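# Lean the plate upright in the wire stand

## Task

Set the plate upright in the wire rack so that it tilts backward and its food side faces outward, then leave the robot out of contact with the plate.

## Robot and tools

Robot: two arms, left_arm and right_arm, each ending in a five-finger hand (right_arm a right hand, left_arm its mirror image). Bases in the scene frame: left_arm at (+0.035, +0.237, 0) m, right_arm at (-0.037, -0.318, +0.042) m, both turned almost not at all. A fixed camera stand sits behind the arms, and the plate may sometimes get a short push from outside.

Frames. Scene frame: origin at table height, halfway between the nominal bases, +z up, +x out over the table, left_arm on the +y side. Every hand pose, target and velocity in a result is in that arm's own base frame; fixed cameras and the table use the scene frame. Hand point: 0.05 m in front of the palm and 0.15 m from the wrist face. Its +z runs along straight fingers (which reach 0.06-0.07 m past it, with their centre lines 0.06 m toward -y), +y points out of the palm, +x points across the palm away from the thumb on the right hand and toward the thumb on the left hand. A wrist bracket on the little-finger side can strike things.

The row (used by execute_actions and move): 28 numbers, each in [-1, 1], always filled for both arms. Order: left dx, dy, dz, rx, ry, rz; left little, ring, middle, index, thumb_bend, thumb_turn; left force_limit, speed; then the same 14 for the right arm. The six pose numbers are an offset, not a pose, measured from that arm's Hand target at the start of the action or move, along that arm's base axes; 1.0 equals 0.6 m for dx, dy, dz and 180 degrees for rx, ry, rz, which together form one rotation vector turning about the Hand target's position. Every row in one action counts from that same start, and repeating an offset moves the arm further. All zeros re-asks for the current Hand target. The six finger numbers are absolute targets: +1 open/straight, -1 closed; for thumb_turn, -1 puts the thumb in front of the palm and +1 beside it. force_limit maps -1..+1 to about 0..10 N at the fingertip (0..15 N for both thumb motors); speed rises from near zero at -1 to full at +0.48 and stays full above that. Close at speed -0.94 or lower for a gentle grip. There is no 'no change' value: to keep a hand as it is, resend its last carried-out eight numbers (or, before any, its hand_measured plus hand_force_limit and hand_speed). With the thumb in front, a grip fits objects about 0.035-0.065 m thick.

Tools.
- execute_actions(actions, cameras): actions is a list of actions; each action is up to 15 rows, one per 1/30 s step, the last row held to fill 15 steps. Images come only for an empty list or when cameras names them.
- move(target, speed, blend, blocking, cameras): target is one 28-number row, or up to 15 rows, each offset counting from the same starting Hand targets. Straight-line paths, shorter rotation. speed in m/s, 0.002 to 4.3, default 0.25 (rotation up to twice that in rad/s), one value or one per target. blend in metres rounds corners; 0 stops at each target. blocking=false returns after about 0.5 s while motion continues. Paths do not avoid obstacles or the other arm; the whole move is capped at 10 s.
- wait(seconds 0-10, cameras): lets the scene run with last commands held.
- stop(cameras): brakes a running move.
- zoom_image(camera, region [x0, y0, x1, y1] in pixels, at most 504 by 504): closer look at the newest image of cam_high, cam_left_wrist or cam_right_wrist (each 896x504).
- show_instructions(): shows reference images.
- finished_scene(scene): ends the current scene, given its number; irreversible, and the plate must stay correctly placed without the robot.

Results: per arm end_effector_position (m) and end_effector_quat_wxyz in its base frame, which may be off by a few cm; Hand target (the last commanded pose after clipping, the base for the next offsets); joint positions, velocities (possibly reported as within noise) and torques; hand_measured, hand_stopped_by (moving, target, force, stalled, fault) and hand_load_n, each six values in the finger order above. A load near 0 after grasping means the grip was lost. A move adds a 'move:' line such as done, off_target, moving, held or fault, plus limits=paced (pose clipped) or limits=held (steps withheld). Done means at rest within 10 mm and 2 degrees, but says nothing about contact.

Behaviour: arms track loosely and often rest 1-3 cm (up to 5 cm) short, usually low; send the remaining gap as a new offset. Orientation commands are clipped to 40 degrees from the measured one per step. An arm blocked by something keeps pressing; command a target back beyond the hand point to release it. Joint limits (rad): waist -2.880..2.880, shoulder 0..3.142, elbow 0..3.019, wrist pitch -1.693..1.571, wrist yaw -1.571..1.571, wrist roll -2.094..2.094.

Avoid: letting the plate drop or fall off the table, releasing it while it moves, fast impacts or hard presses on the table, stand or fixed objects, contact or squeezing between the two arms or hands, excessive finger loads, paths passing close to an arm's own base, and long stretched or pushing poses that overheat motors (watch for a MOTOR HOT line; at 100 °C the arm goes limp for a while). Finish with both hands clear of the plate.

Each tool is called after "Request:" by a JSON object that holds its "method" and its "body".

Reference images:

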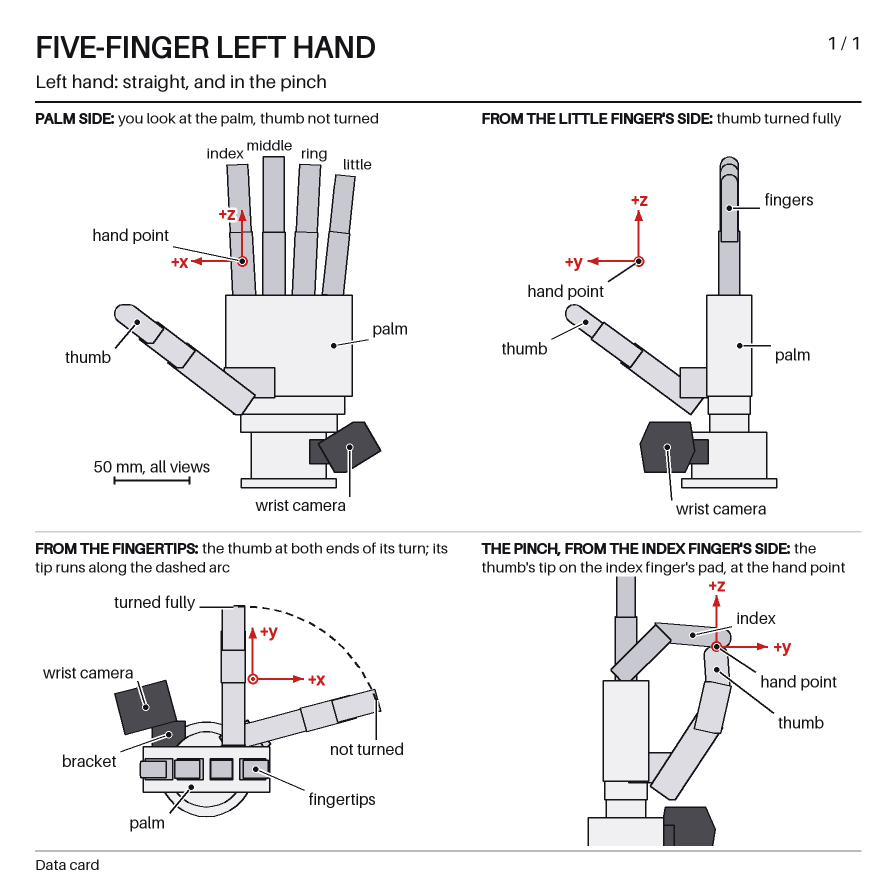

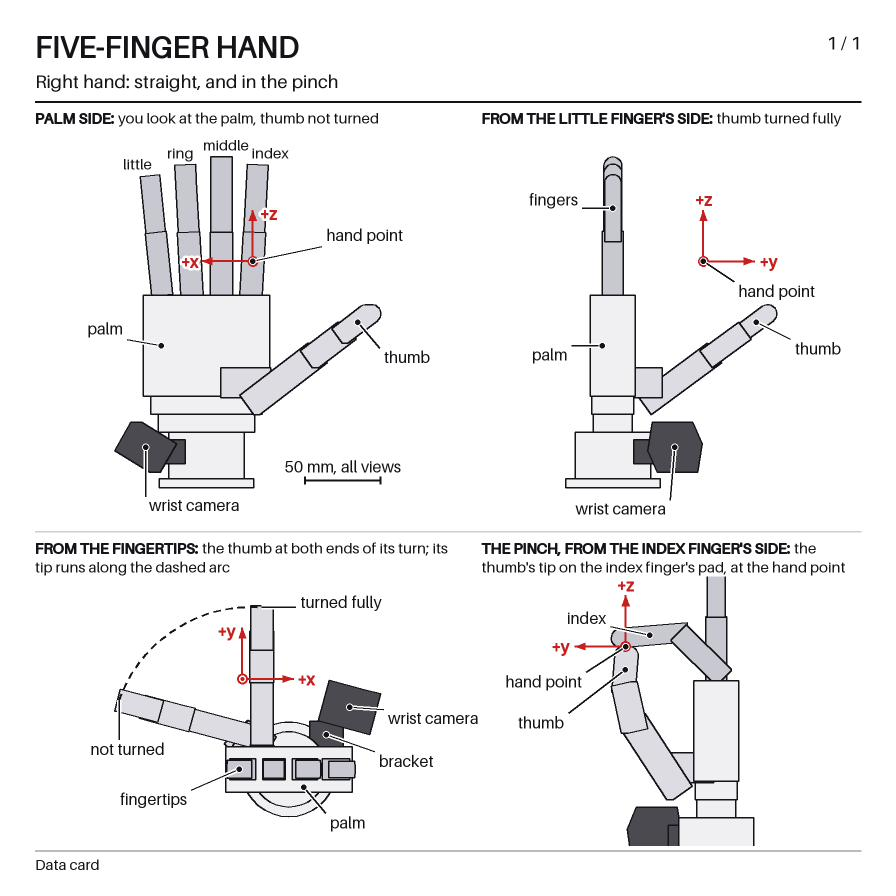

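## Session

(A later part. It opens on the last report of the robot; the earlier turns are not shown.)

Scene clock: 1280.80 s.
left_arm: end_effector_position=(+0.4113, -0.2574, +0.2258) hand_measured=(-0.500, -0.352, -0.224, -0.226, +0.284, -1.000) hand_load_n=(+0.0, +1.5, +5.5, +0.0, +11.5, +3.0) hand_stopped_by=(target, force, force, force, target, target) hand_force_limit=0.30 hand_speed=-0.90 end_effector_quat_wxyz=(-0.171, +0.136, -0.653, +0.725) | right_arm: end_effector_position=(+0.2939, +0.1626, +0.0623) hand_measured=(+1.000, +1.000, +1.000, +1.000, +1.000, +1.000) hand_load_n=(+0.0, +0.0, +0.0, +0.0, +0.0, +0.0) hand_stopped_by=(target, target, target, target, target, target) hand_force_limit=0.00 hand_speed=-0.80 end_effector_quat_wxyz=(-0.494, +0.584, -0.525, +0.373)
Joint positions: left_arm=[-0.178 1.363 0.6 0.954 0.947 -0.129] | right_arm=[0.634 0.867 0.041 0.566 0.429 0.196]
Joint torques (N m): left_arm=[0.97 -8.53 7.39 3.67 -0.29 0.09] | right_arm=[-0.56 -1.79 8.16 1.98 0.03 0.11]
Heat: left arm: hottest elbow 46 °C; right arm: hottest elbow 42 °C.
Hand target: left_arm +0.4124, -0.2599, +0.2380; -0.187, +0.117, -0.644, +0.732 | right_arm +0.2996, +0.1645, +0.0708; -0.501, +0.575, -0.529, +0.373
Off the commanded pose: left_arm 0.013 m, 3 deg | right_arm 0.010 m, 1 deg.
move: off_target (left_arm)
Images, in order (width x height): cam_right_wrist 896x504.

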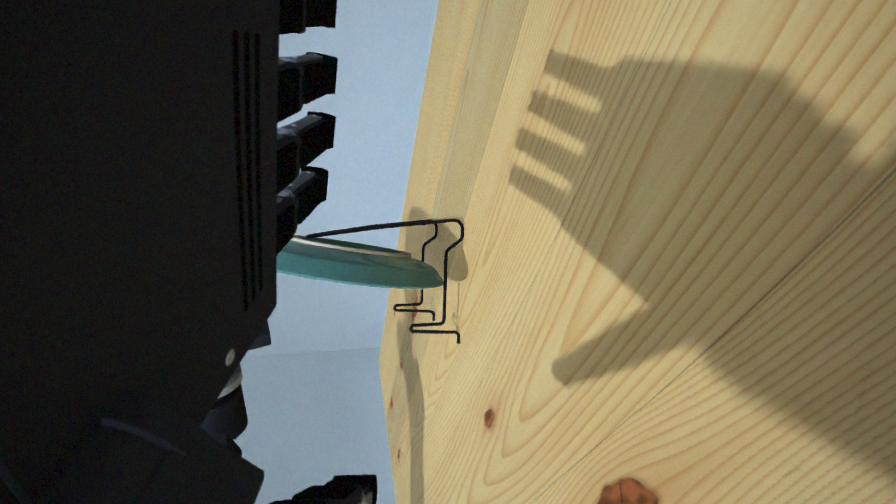

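Request:
{"method": "move", "body": {"target": [0,0,-0.025,0,0,0,-0.5,-0.6,-0.6,-0.6,0.28,-1,0.3,-0.9,0,0,0,0,0,0,1,1,1,1,1,1,0,-0.8], "speed": 0.04, "cameras": ["cam_right_wrist","cam_high"]}}

Request:
{"method": "zoom_image", "body": {"camera": "cam_right_wrist", "region": [270, 180, 490, 370]}}

Scene clock: 1285.73 s.
left_arm: end_effector_position=(+0.4134, -0.2577, +0.2231) hand_measured=(-0.500, -0.352, -0.224, -0.226, +0.284, -1.000) hand_load_n=(+0.0, +2.5, +6.0, +0.5, +10.0, +3.5) hand_stopped_by=(target, force, force, force, target, target) hand_force_limit=0.30 hand_speed=-0.90 end_effector_quat_wxyz=(-0.183, +0.124, -0.647, +0.730) | right_arm: end_effector_position=(+0.2939, +0.1626, +0.0623) hand_measured=(+1.000, +1.000, +1.000, +1.000, +1.000, +1.000) hand_load_n=(+0.0, +0.0, +0.0, +0.0, +0.0, -0.5) hand_stopped_by=(target, target, target, target, target, target) hand_force_limit=0.00 hand_speed=-0.80 end_effector_quat_wxyz=(-0.494, +0.584, -0.525, +0.373)
Joint positions: left_arm=[-0.178 1.389 0.593 1.023 0.946 -0.129] | right_arm=[0.634 0.867 0.041 0.566 0.429 0.196]
Joint torques (N m): left_arm=[1.26 -7.53 6.37 3.08 -0.26 0.07] | right_arm=[-1.79 -1.79 7.87 1.8 0.1 0.11]
Heat: left arm: hottest elbow 46 °C; right arm: hottest elbow 42 °C.
Hand target: left_arm +0.4124, -0.2599, +0.2232; -0.187, +0.117, -0.644, +0.732 | right_arm +0.2996, +0.1645, +0.0708; -0.501, +0.575, -0.529, +0.373
Off the commanded pose: left_arm 0.002 m, 1 deg | right_arm 0.010 m, 1 deg.
move: done
Images, in order (width x height): cam_high 896x504, cam_right_wrist 896x504.

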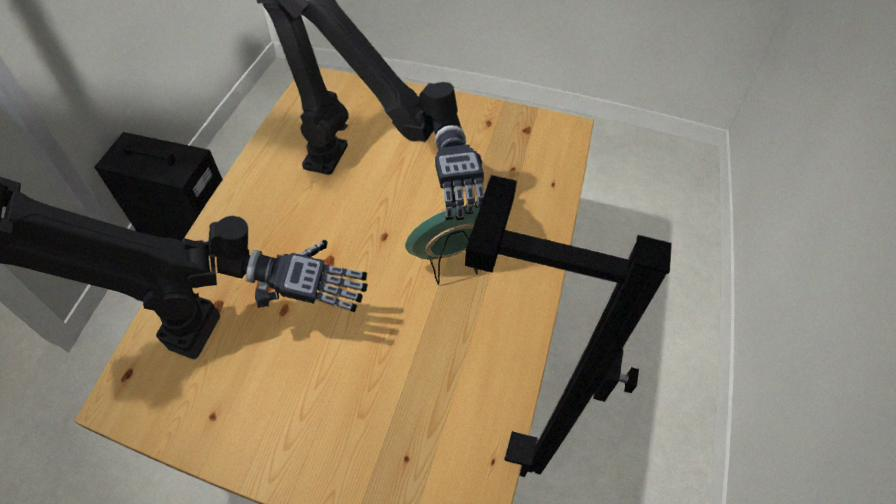

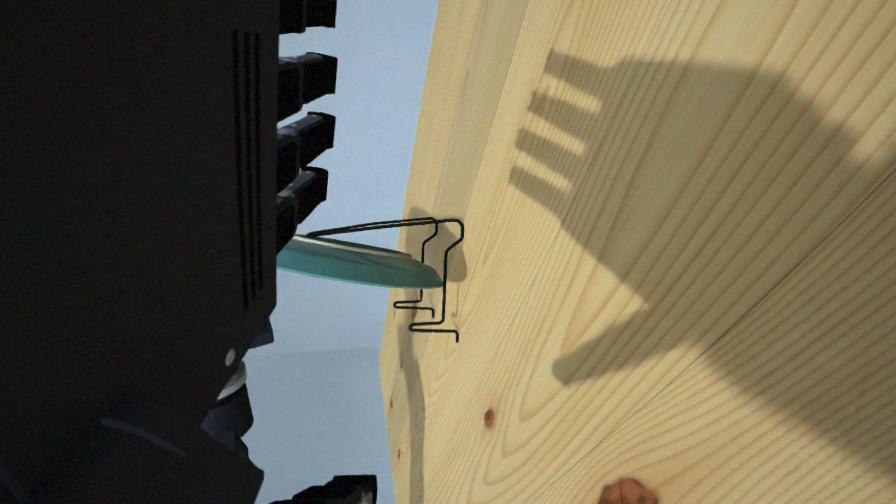

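Scaled by 2.291 from the camera's 896x504 image, which has a finer 1280x720 frame.

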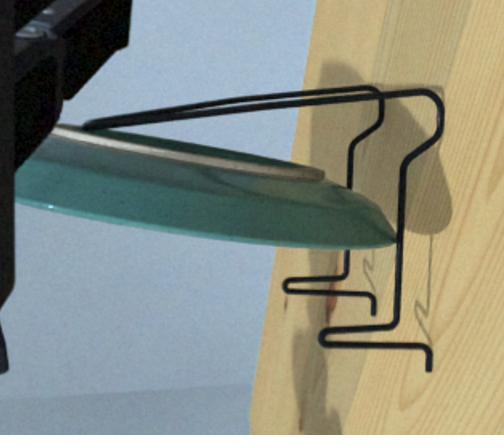

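Request:
{"method": "move", "body": {"target": [0,0,-0.03,0,0,0,-0.5,-0.6,-0.6,-0.6,0.28,-1,0.3,-0.9,0,0,0,0,0,0,1,1,1,1,1,1,0,-0.8], "speed": 0.04, "cameras": ["cam_right_wrist","cam_high"]}}

Request:
{"method": "zoom_image", "body": {"camera": "cam_right_wrist", "region": [270, 180, 490, 370]}}

Request:
{"method": "zoom_image", "body": {"camera": "cam_high", "region": [380, 170, 540, 310]}}

Scene clock: 1295.27 s.
left_arm: end_effector_position=(+0.4155, -0.2581, +0.2209) hand_measured=(-0.500, -0.352, -0.224, -0.226, +0.284, -1.000) hand_load_n=(+0.0, +2.5, +5.5, +2.0, +9.0, +3.0) hand_stopped_by=(target, force, force, force, target, target) hand_force_limit=0.30 hand_speed=-0.90 end_effector_quat_wxyz=(-0.197, +0.108, -0.640, +0.735) | right_arm: end_effector_position=(+0.2939, +0.1626, +0.0623) hand_measured=(+1.000, +1.000, +1.000, +1.000, +1.000, +1.000) hand_load_n=(+0.0, +0.0, +0.0, +0.0, +0.0, -0.5) hand_stopped_by=(target, target, target, target, target, target) hand_force_limit=0.00 hand_speed=-0.80 end_effector_quat_wxyz=(-0.494, +0.584, -0.525, +0.373)
Joint positions: left_arm=[-0.178 1.419 0.586 1.107 0.946 -0.129] | right_arm=[0.634 0.867 0.041 0.566 0.429 0.196]
Joint torques (N m): left_arm=[1.2 -6.53 5.2 2.43 -0.29 0.11] | right_arm=[-1.67 -1.38 8.03 1.77 0.04 0.09]
Heat: left arm: hottest elbow 45 °C; right arm: hottest elbow 42 °C.
Hand target: left_arm +0.4123, -0.2599, +0.2051; -0.187, +0.117, -0.644, +0.732 | right_arm +0.2996, +0.1645, +0.0708; -0.501, +0.575, -0.529, +0.373
Off the commanded pose: left_arm 0.016 m, 2 deg | right_arm 0.010 m, 1 deg.
move: off_target (left_arm)
Images, in order (width x height): cam_high 896x504, cam_right_wrist 896x504.

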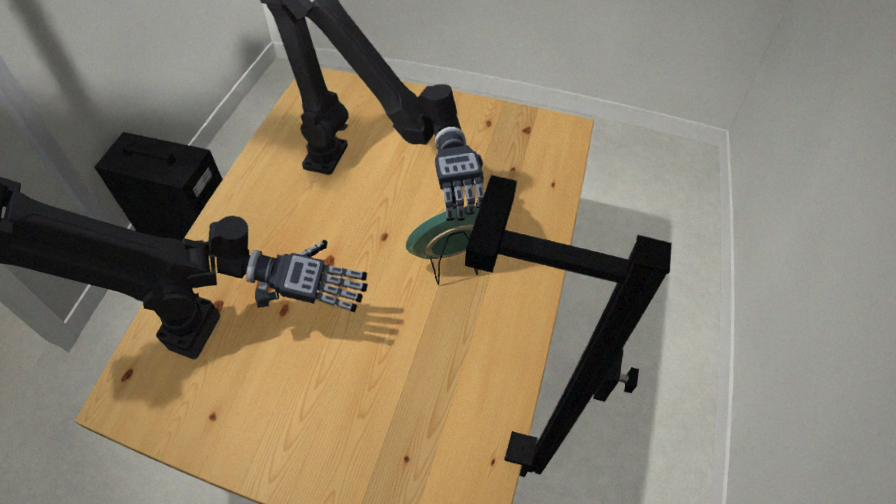

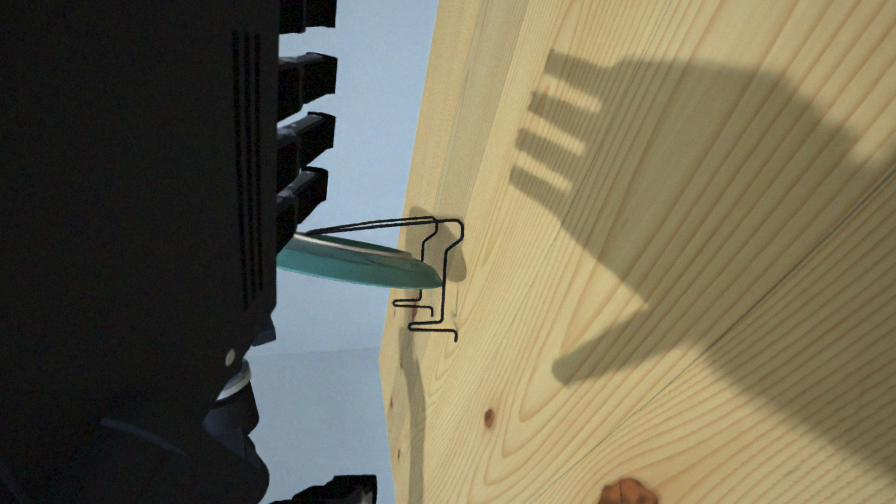

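Scaled by 2.291 from the camera's 896x504 image, which has a finer 1280x720 frame.

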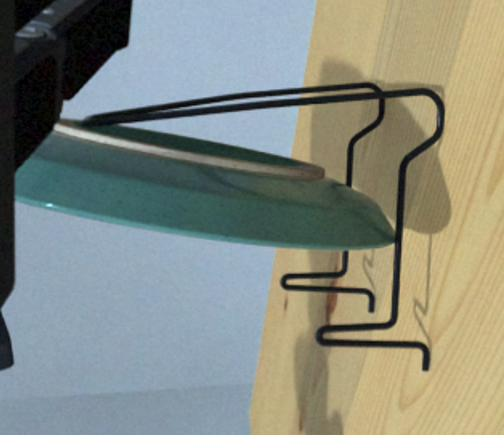

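Scaled by 3.150 from the camera's 896x504 image, which has a finer 1280x720 frame.

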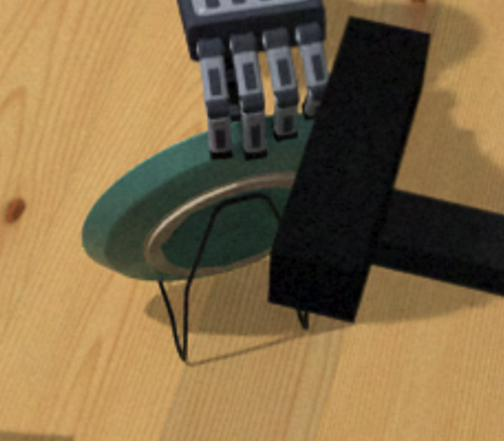

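Request:
{"method": "move", "body": {"target": [0,0,0.02,0,0,0,-0.5,-0.6,-0.6,-0.6,0.28,-1,0.3,-0.9,0,0,0,0,0,0,1,1,1,1,1,1,0,-0.8], "speed": 0.04, "cameras": []}}

Request:
{"method": "move", "body": {"target": [0,0,0,0,0,0,-0.5,-0.6,-0.6,-0.6,0.8,-1,0.3,-0.85,0,0,0,0,0,0,1,1,1,1,1,1,0,-0.8], "speed": 0.04, "cameras": ["cam_right_wrist","cam_high","cam_left_wrist"]}}

Request:
{"method": "zoom_image", "body": {"camera": "cam_right_wrist", "region": [270, 180, 490, 370]}}

Scene clock: 1312.10 s.
left_arm: end_effector_position=(+0.4149, -0.2580, +0.2211) hand_measured=(-0.500, -0.352, -0.224, -0.226, +0.284, -1.000) hand_load_n=(+0.0, +2.5, +6.0, +1.5, +9.5, +3.0) hand_stopped_by=(target, force, force, force, target, target) hand_force_limit=0.30 hand_speed=-0.90 end_effector_quat_wxyz=(-0.195, +0.110, -0.641, +0.734) | right_arm: end_effector_position=(+0.2939, +0.1626, +0.0623) hand_measured=(+1.000, +1.000, +1.000, +1.000, +1.000, +1.000) hand_load_n=(+0.0, -0.5, +0.0, +0.0, +0.0, -0.5) hand_stopped_by=(target, target, target, target, target, target) hand_force_limit=0.00 hand_speed=-0.80 end_effector_quat_wxyz=(-0.494, +0.584, -0.525, +0.373)
Joint positions: left_arm=[-0.178 1.414 0.586 1.094 0.946 -0.129] | right_arm=[0.634 0.867 0.041 0.566 0.429 0.196]
Joint torques (N m): left_arm=[1.14 -8.53 6.26 1.05 -0.28 0.08] | right_arm=[-0.79 -1.85 7.94 1.87 0.07 0.1]
Heat: left arm: hottest elbow 43 °C; right arm: hottest elbow 42 °C.
Hand target: left_arm +0.4124, -0.2599, +0.2170; -0.187, +0.117, -0.644, +0.732 | right_arm +0.2996, +0.1645, +0.0708; -0.501, +0.575, -0.529, +0.373
Off the commanded pose: left_arm 0.005 m, 1 deg | right_arm 0.010 m, 1 deg.
move: done
No camera images: "cameras" was empty.

Scene clock: 1314.77 s.
left_arm: end_effector_position=(+0.4150, -0.2579, +0.2215) hand_measured=(-0.500, -0.352, -0.226, -0.226, +0.800, -1.000) hand_load_n=(+0.0, +0.0, +0.5, +0.0, +0.5, +0.0) hand_stopped_by=(target, force, force, force, target, target) hand_force_limit=0.30 hand_speed=-0.85 end_effector_quat_wxyz=(-0.195, +0.110, -0.641, +0.734) | right_arm: end_effector_position=(+0.2939, +0.1626, +0.0623) hand_measured=(+1.000, +1.000, +1.000, +1.000, +1.000, +1.000) hand_load_n=(+0.0, +0.0, +0.0, +0.0, +0.0, +0.0) hand_stopped_by=(target, target, target, target, target, target) hand_force_limit=0.00 hand_speed=-0.80 end_effector_quat_wxyz=(-0.494, +0.584, -0.525, +0.373)
Joint positions: left_arm=[-0.178 1.413 0.586 1.094 0.945 -0.129] | right_arm=[0.634 0.867 0.041 0.566 0.429 0.196]
Joint torques (N m): left_arm=[1.2 -8.41 6.26 1.17 -0.23 0.07] | right_arm=[-0.56 -1.32 8.01 1.85 0.03 0.04]
Heat: left arm: hottest elbow 43 °C; right arm: hottest elbow 42 °C.
Hand target: left_arm +0.4123, -0.2599, +0.2171; -0.187, +0.117, -0.644, +0.732 | right_arm +0.2996, +0.1645, +0.0708; -0.501, +0.575, -0.529, +0.373
Off the commanded pose: left_arm 0.005 m, 1 deg | right_arm 0.010 m, 1 deg.
move: done

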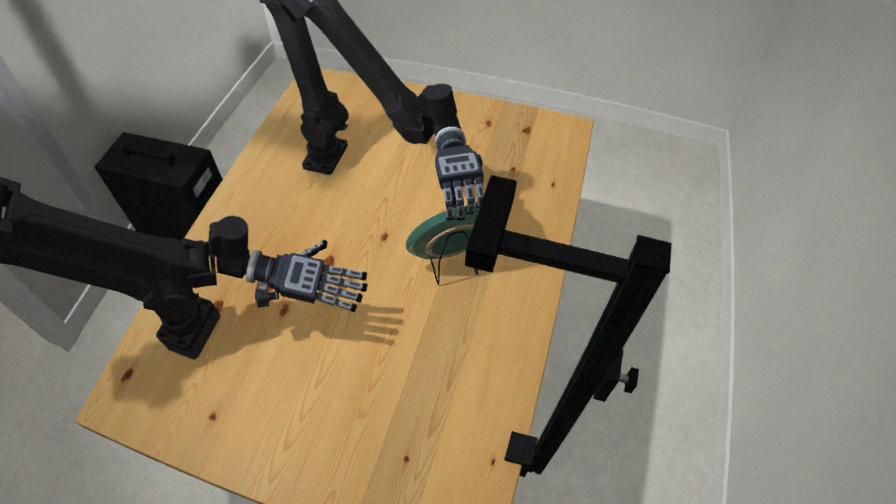

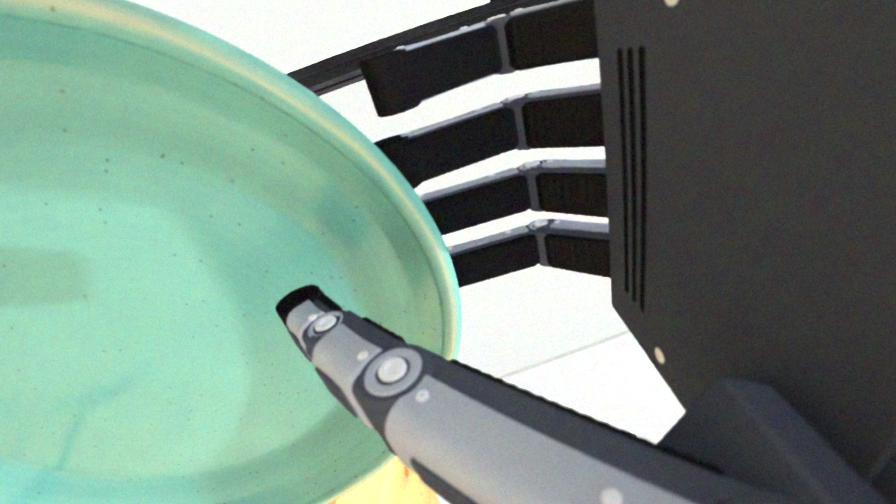

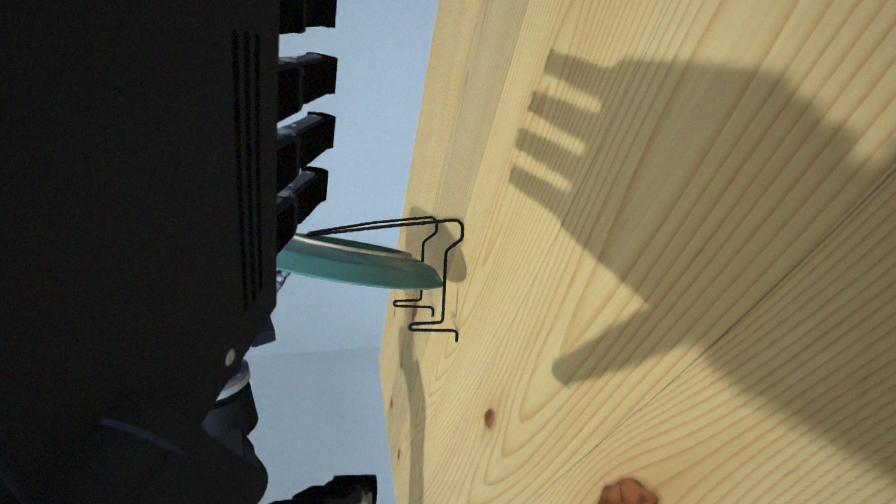

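Scaled by 2.291 from the camera's 896x504 image, which has a finer 1280x720 frame.

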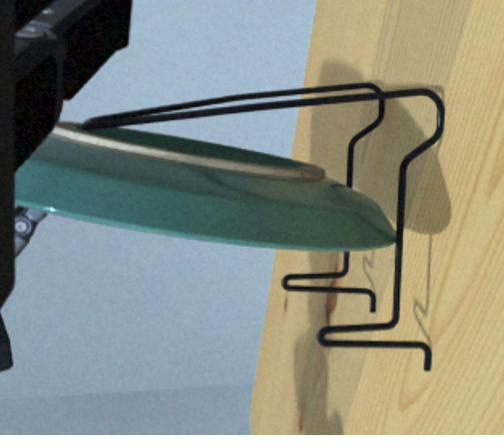

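Request:
{"method": "move", "body": {"target": [0,0,0,0,0,0,0.9,0.9,0.9,0.9,1,-1,0.3,-0.6,0,0,0,0,0,0,1,1,1,1,1,1,0,-0.8], "speed": 0.04, "cameras": ["cam_right_wrist"]}}

Request:
{"method": "zoom_image", "body": {"camera": "cam_right_wrist", "region": [270, 180, 490, 370]}}

Scene clock: 1320.90 s.
left_arm: end_effector_position=(+0.4149, -0.2579, +0.2206) hand_measured=(+0.900, +0.900, +0.900, +0.900, +1.000, -1.000) hand_load_n=(+0.0, +0.0, +0.0, +0.0, +0.0, +0.0) hand_stopped_by=(target, target, target, target, target, target) hand_force_limit=0.30 hand_speed=-0.60 end_effector_quat_wxyz=(-0.194, +0.112, -0.642, +0.734) | right_arm: end_effector_position=(+0.2939, +0.1626, +0.0623) hand_measured=(+1.000, +1.000, +1.000, +1.000, +1.000, +1.000) hand_load_n=(+0.0, +0.0, +0.0, +0.0, +0.0, +0.0) hand_stopped_by=(target, target, target, target, target, target) hand_force_limit=0.00 hand_speed=-0.80 end_effector_quat_wxyz=(-0.494, +0.584, -0.525, +0.373)
Joint positions: left_arm=[-0.178 1.413 0.586 1.089 0.945 -0.129] | right_arm=[0.634 0.867 0.041 0.566 0.429 0.196]
Joint torques (N m): left_arm=[0.62 -8.53 6.22 1.35 -0.26 0.08] | right_arm=[-1.55 -0.91 8.08 1.77 0 0.08]
Heat: left arm: hottest elbow 43 °C; right arm: hottest elbow 42 °C.
Hand target: left_arm +0.4123, -0.2599, +0.2171; -0.187, +0.117, -0.644, +0.732 | right_arm +0.2996, +0.1645, +0.0708; -0.501, +0.575, -0.529, +0.373
Off the commanded pose: left_arm 0.005 m, 1 deg | right_arm 0.010 m, 1 deg.
move: done
Images, in order (width x height): cam_right_wrist 896x504.

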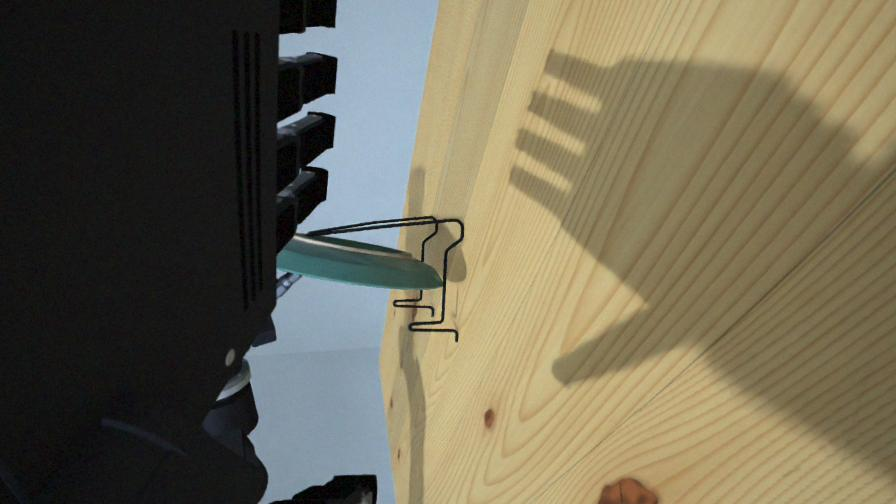

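Scaled by 2.291 from the camera's 896x504 image, which has a finer 1280x720 frame.

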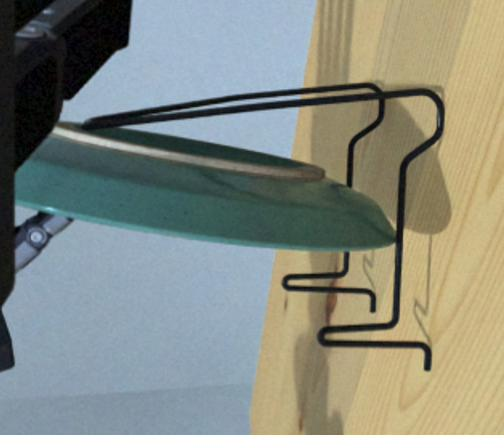

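Request:
{"method": "move", "body": {"target": [-0.035,0.075,0.2,0,0,0,0.9,0.9,0.9,0.9,1,-1,0.3,-0.6,0,0,0,0,0,0,1,1,1,1,1,1,0,-0.8], "speed": 0.08, "cameras": ["cam_right_wrist","cam_high","cam_left_wrist"]}}

Scene clock: 1328.63 s.
left_arm: end_effector_position=(+0.3816, -0.2169, +0.3104) hand_measured=(+0.900, +0.900, +0.900, +0.900, +1.000, -1.000) hand_load_n=(+0.0, +0.0, -0.5, +0.0, +0.0, +0.0) hand_stopped_by=(target, target, target, target, target, target) hand_force_limit=0.30 hand_speed=-0.60 end_effector_quat_wxyz=(-0.177, +0.126, -0.650, +0.728) | right_arm: end_effector_position=(+0.2939, +0.1626, +0.0623) hand_measured=(+1.000, +1.000, +1.000, +1.000, +1.000, +1.000) hand_load_n=(+0.0, +0.0, -0.5, +0.0, +0.0, +0.0) hand_stopped_by=(target, target, target, target, target, target) hand_force_limit=0.00 hand_speed=-0.80 end_effector_quat_wxyz=(-0.494, +0.584, -0.525, +0.373)
Joint positions: left_arm=[-0.07 1.099 0.639 0.713 1.058 -0.176] | right_arm=[0.634 0.867 0.041 0.566 0.429 0.196]
Joint torques (N m): left_arm=[2.14 -6.07 12.51 1.22 -0.02 -0.09] | right_arm=[-0.91 -1.32 7.99 1.88 0.05 0.11]
Heat: left arm: hottest elbow 43 °C; right arm: hottest elbow 42 °C.
Hand target: left_arm +0.3913, -0.2149, +0.3372; -0.187, +0.117, -0.644, +0.732 | right_arm +0.2996, +0.1645, +0.0708; -0.501, +0.575, -0.529, +0.373
Off the commanded pose: left_arm 0.028 m, 2 deg | right_arm 0.010 m, 1 deg.
move: off_target (left_arm)

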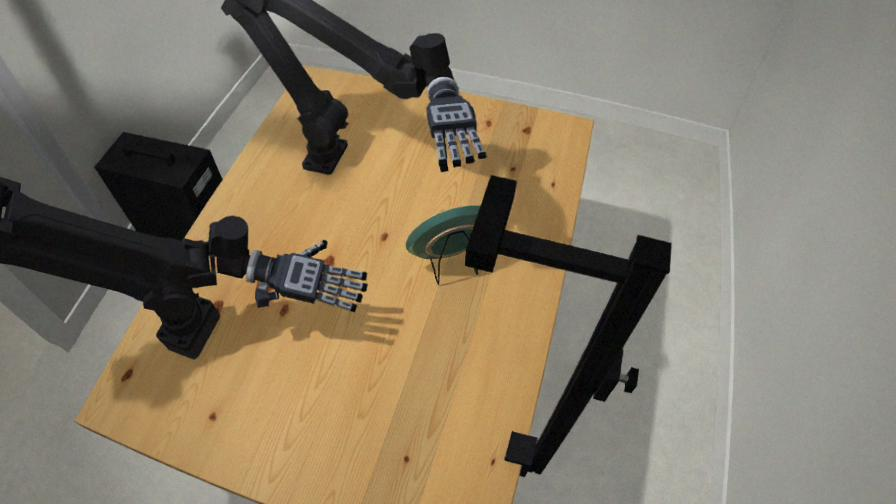

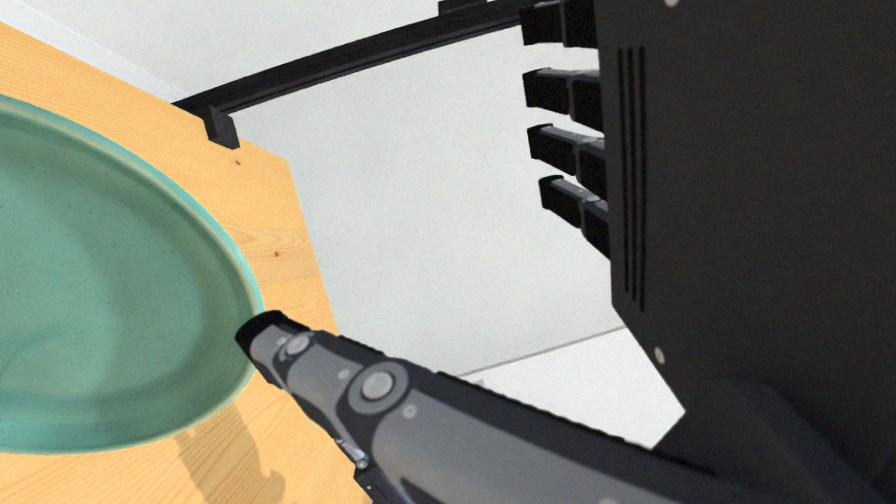

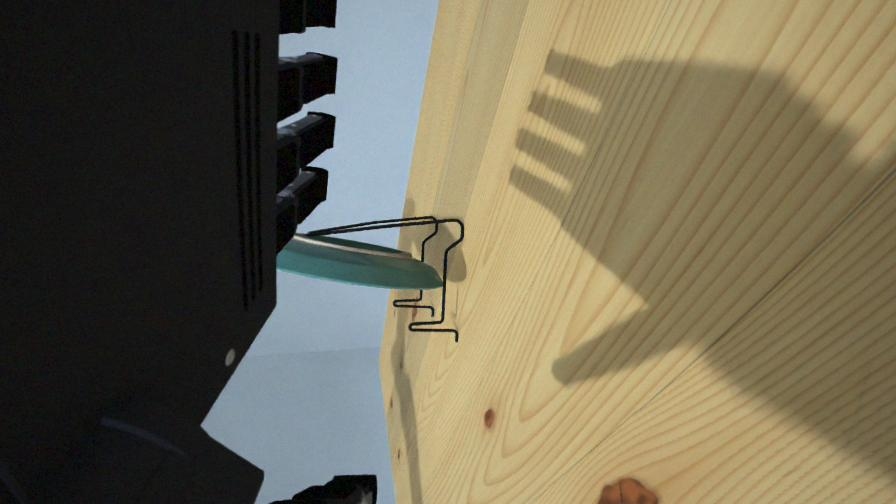

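Request:
{"method": "finished_scene", "body": {"scene": 1}}

The scene is finished: the task was done.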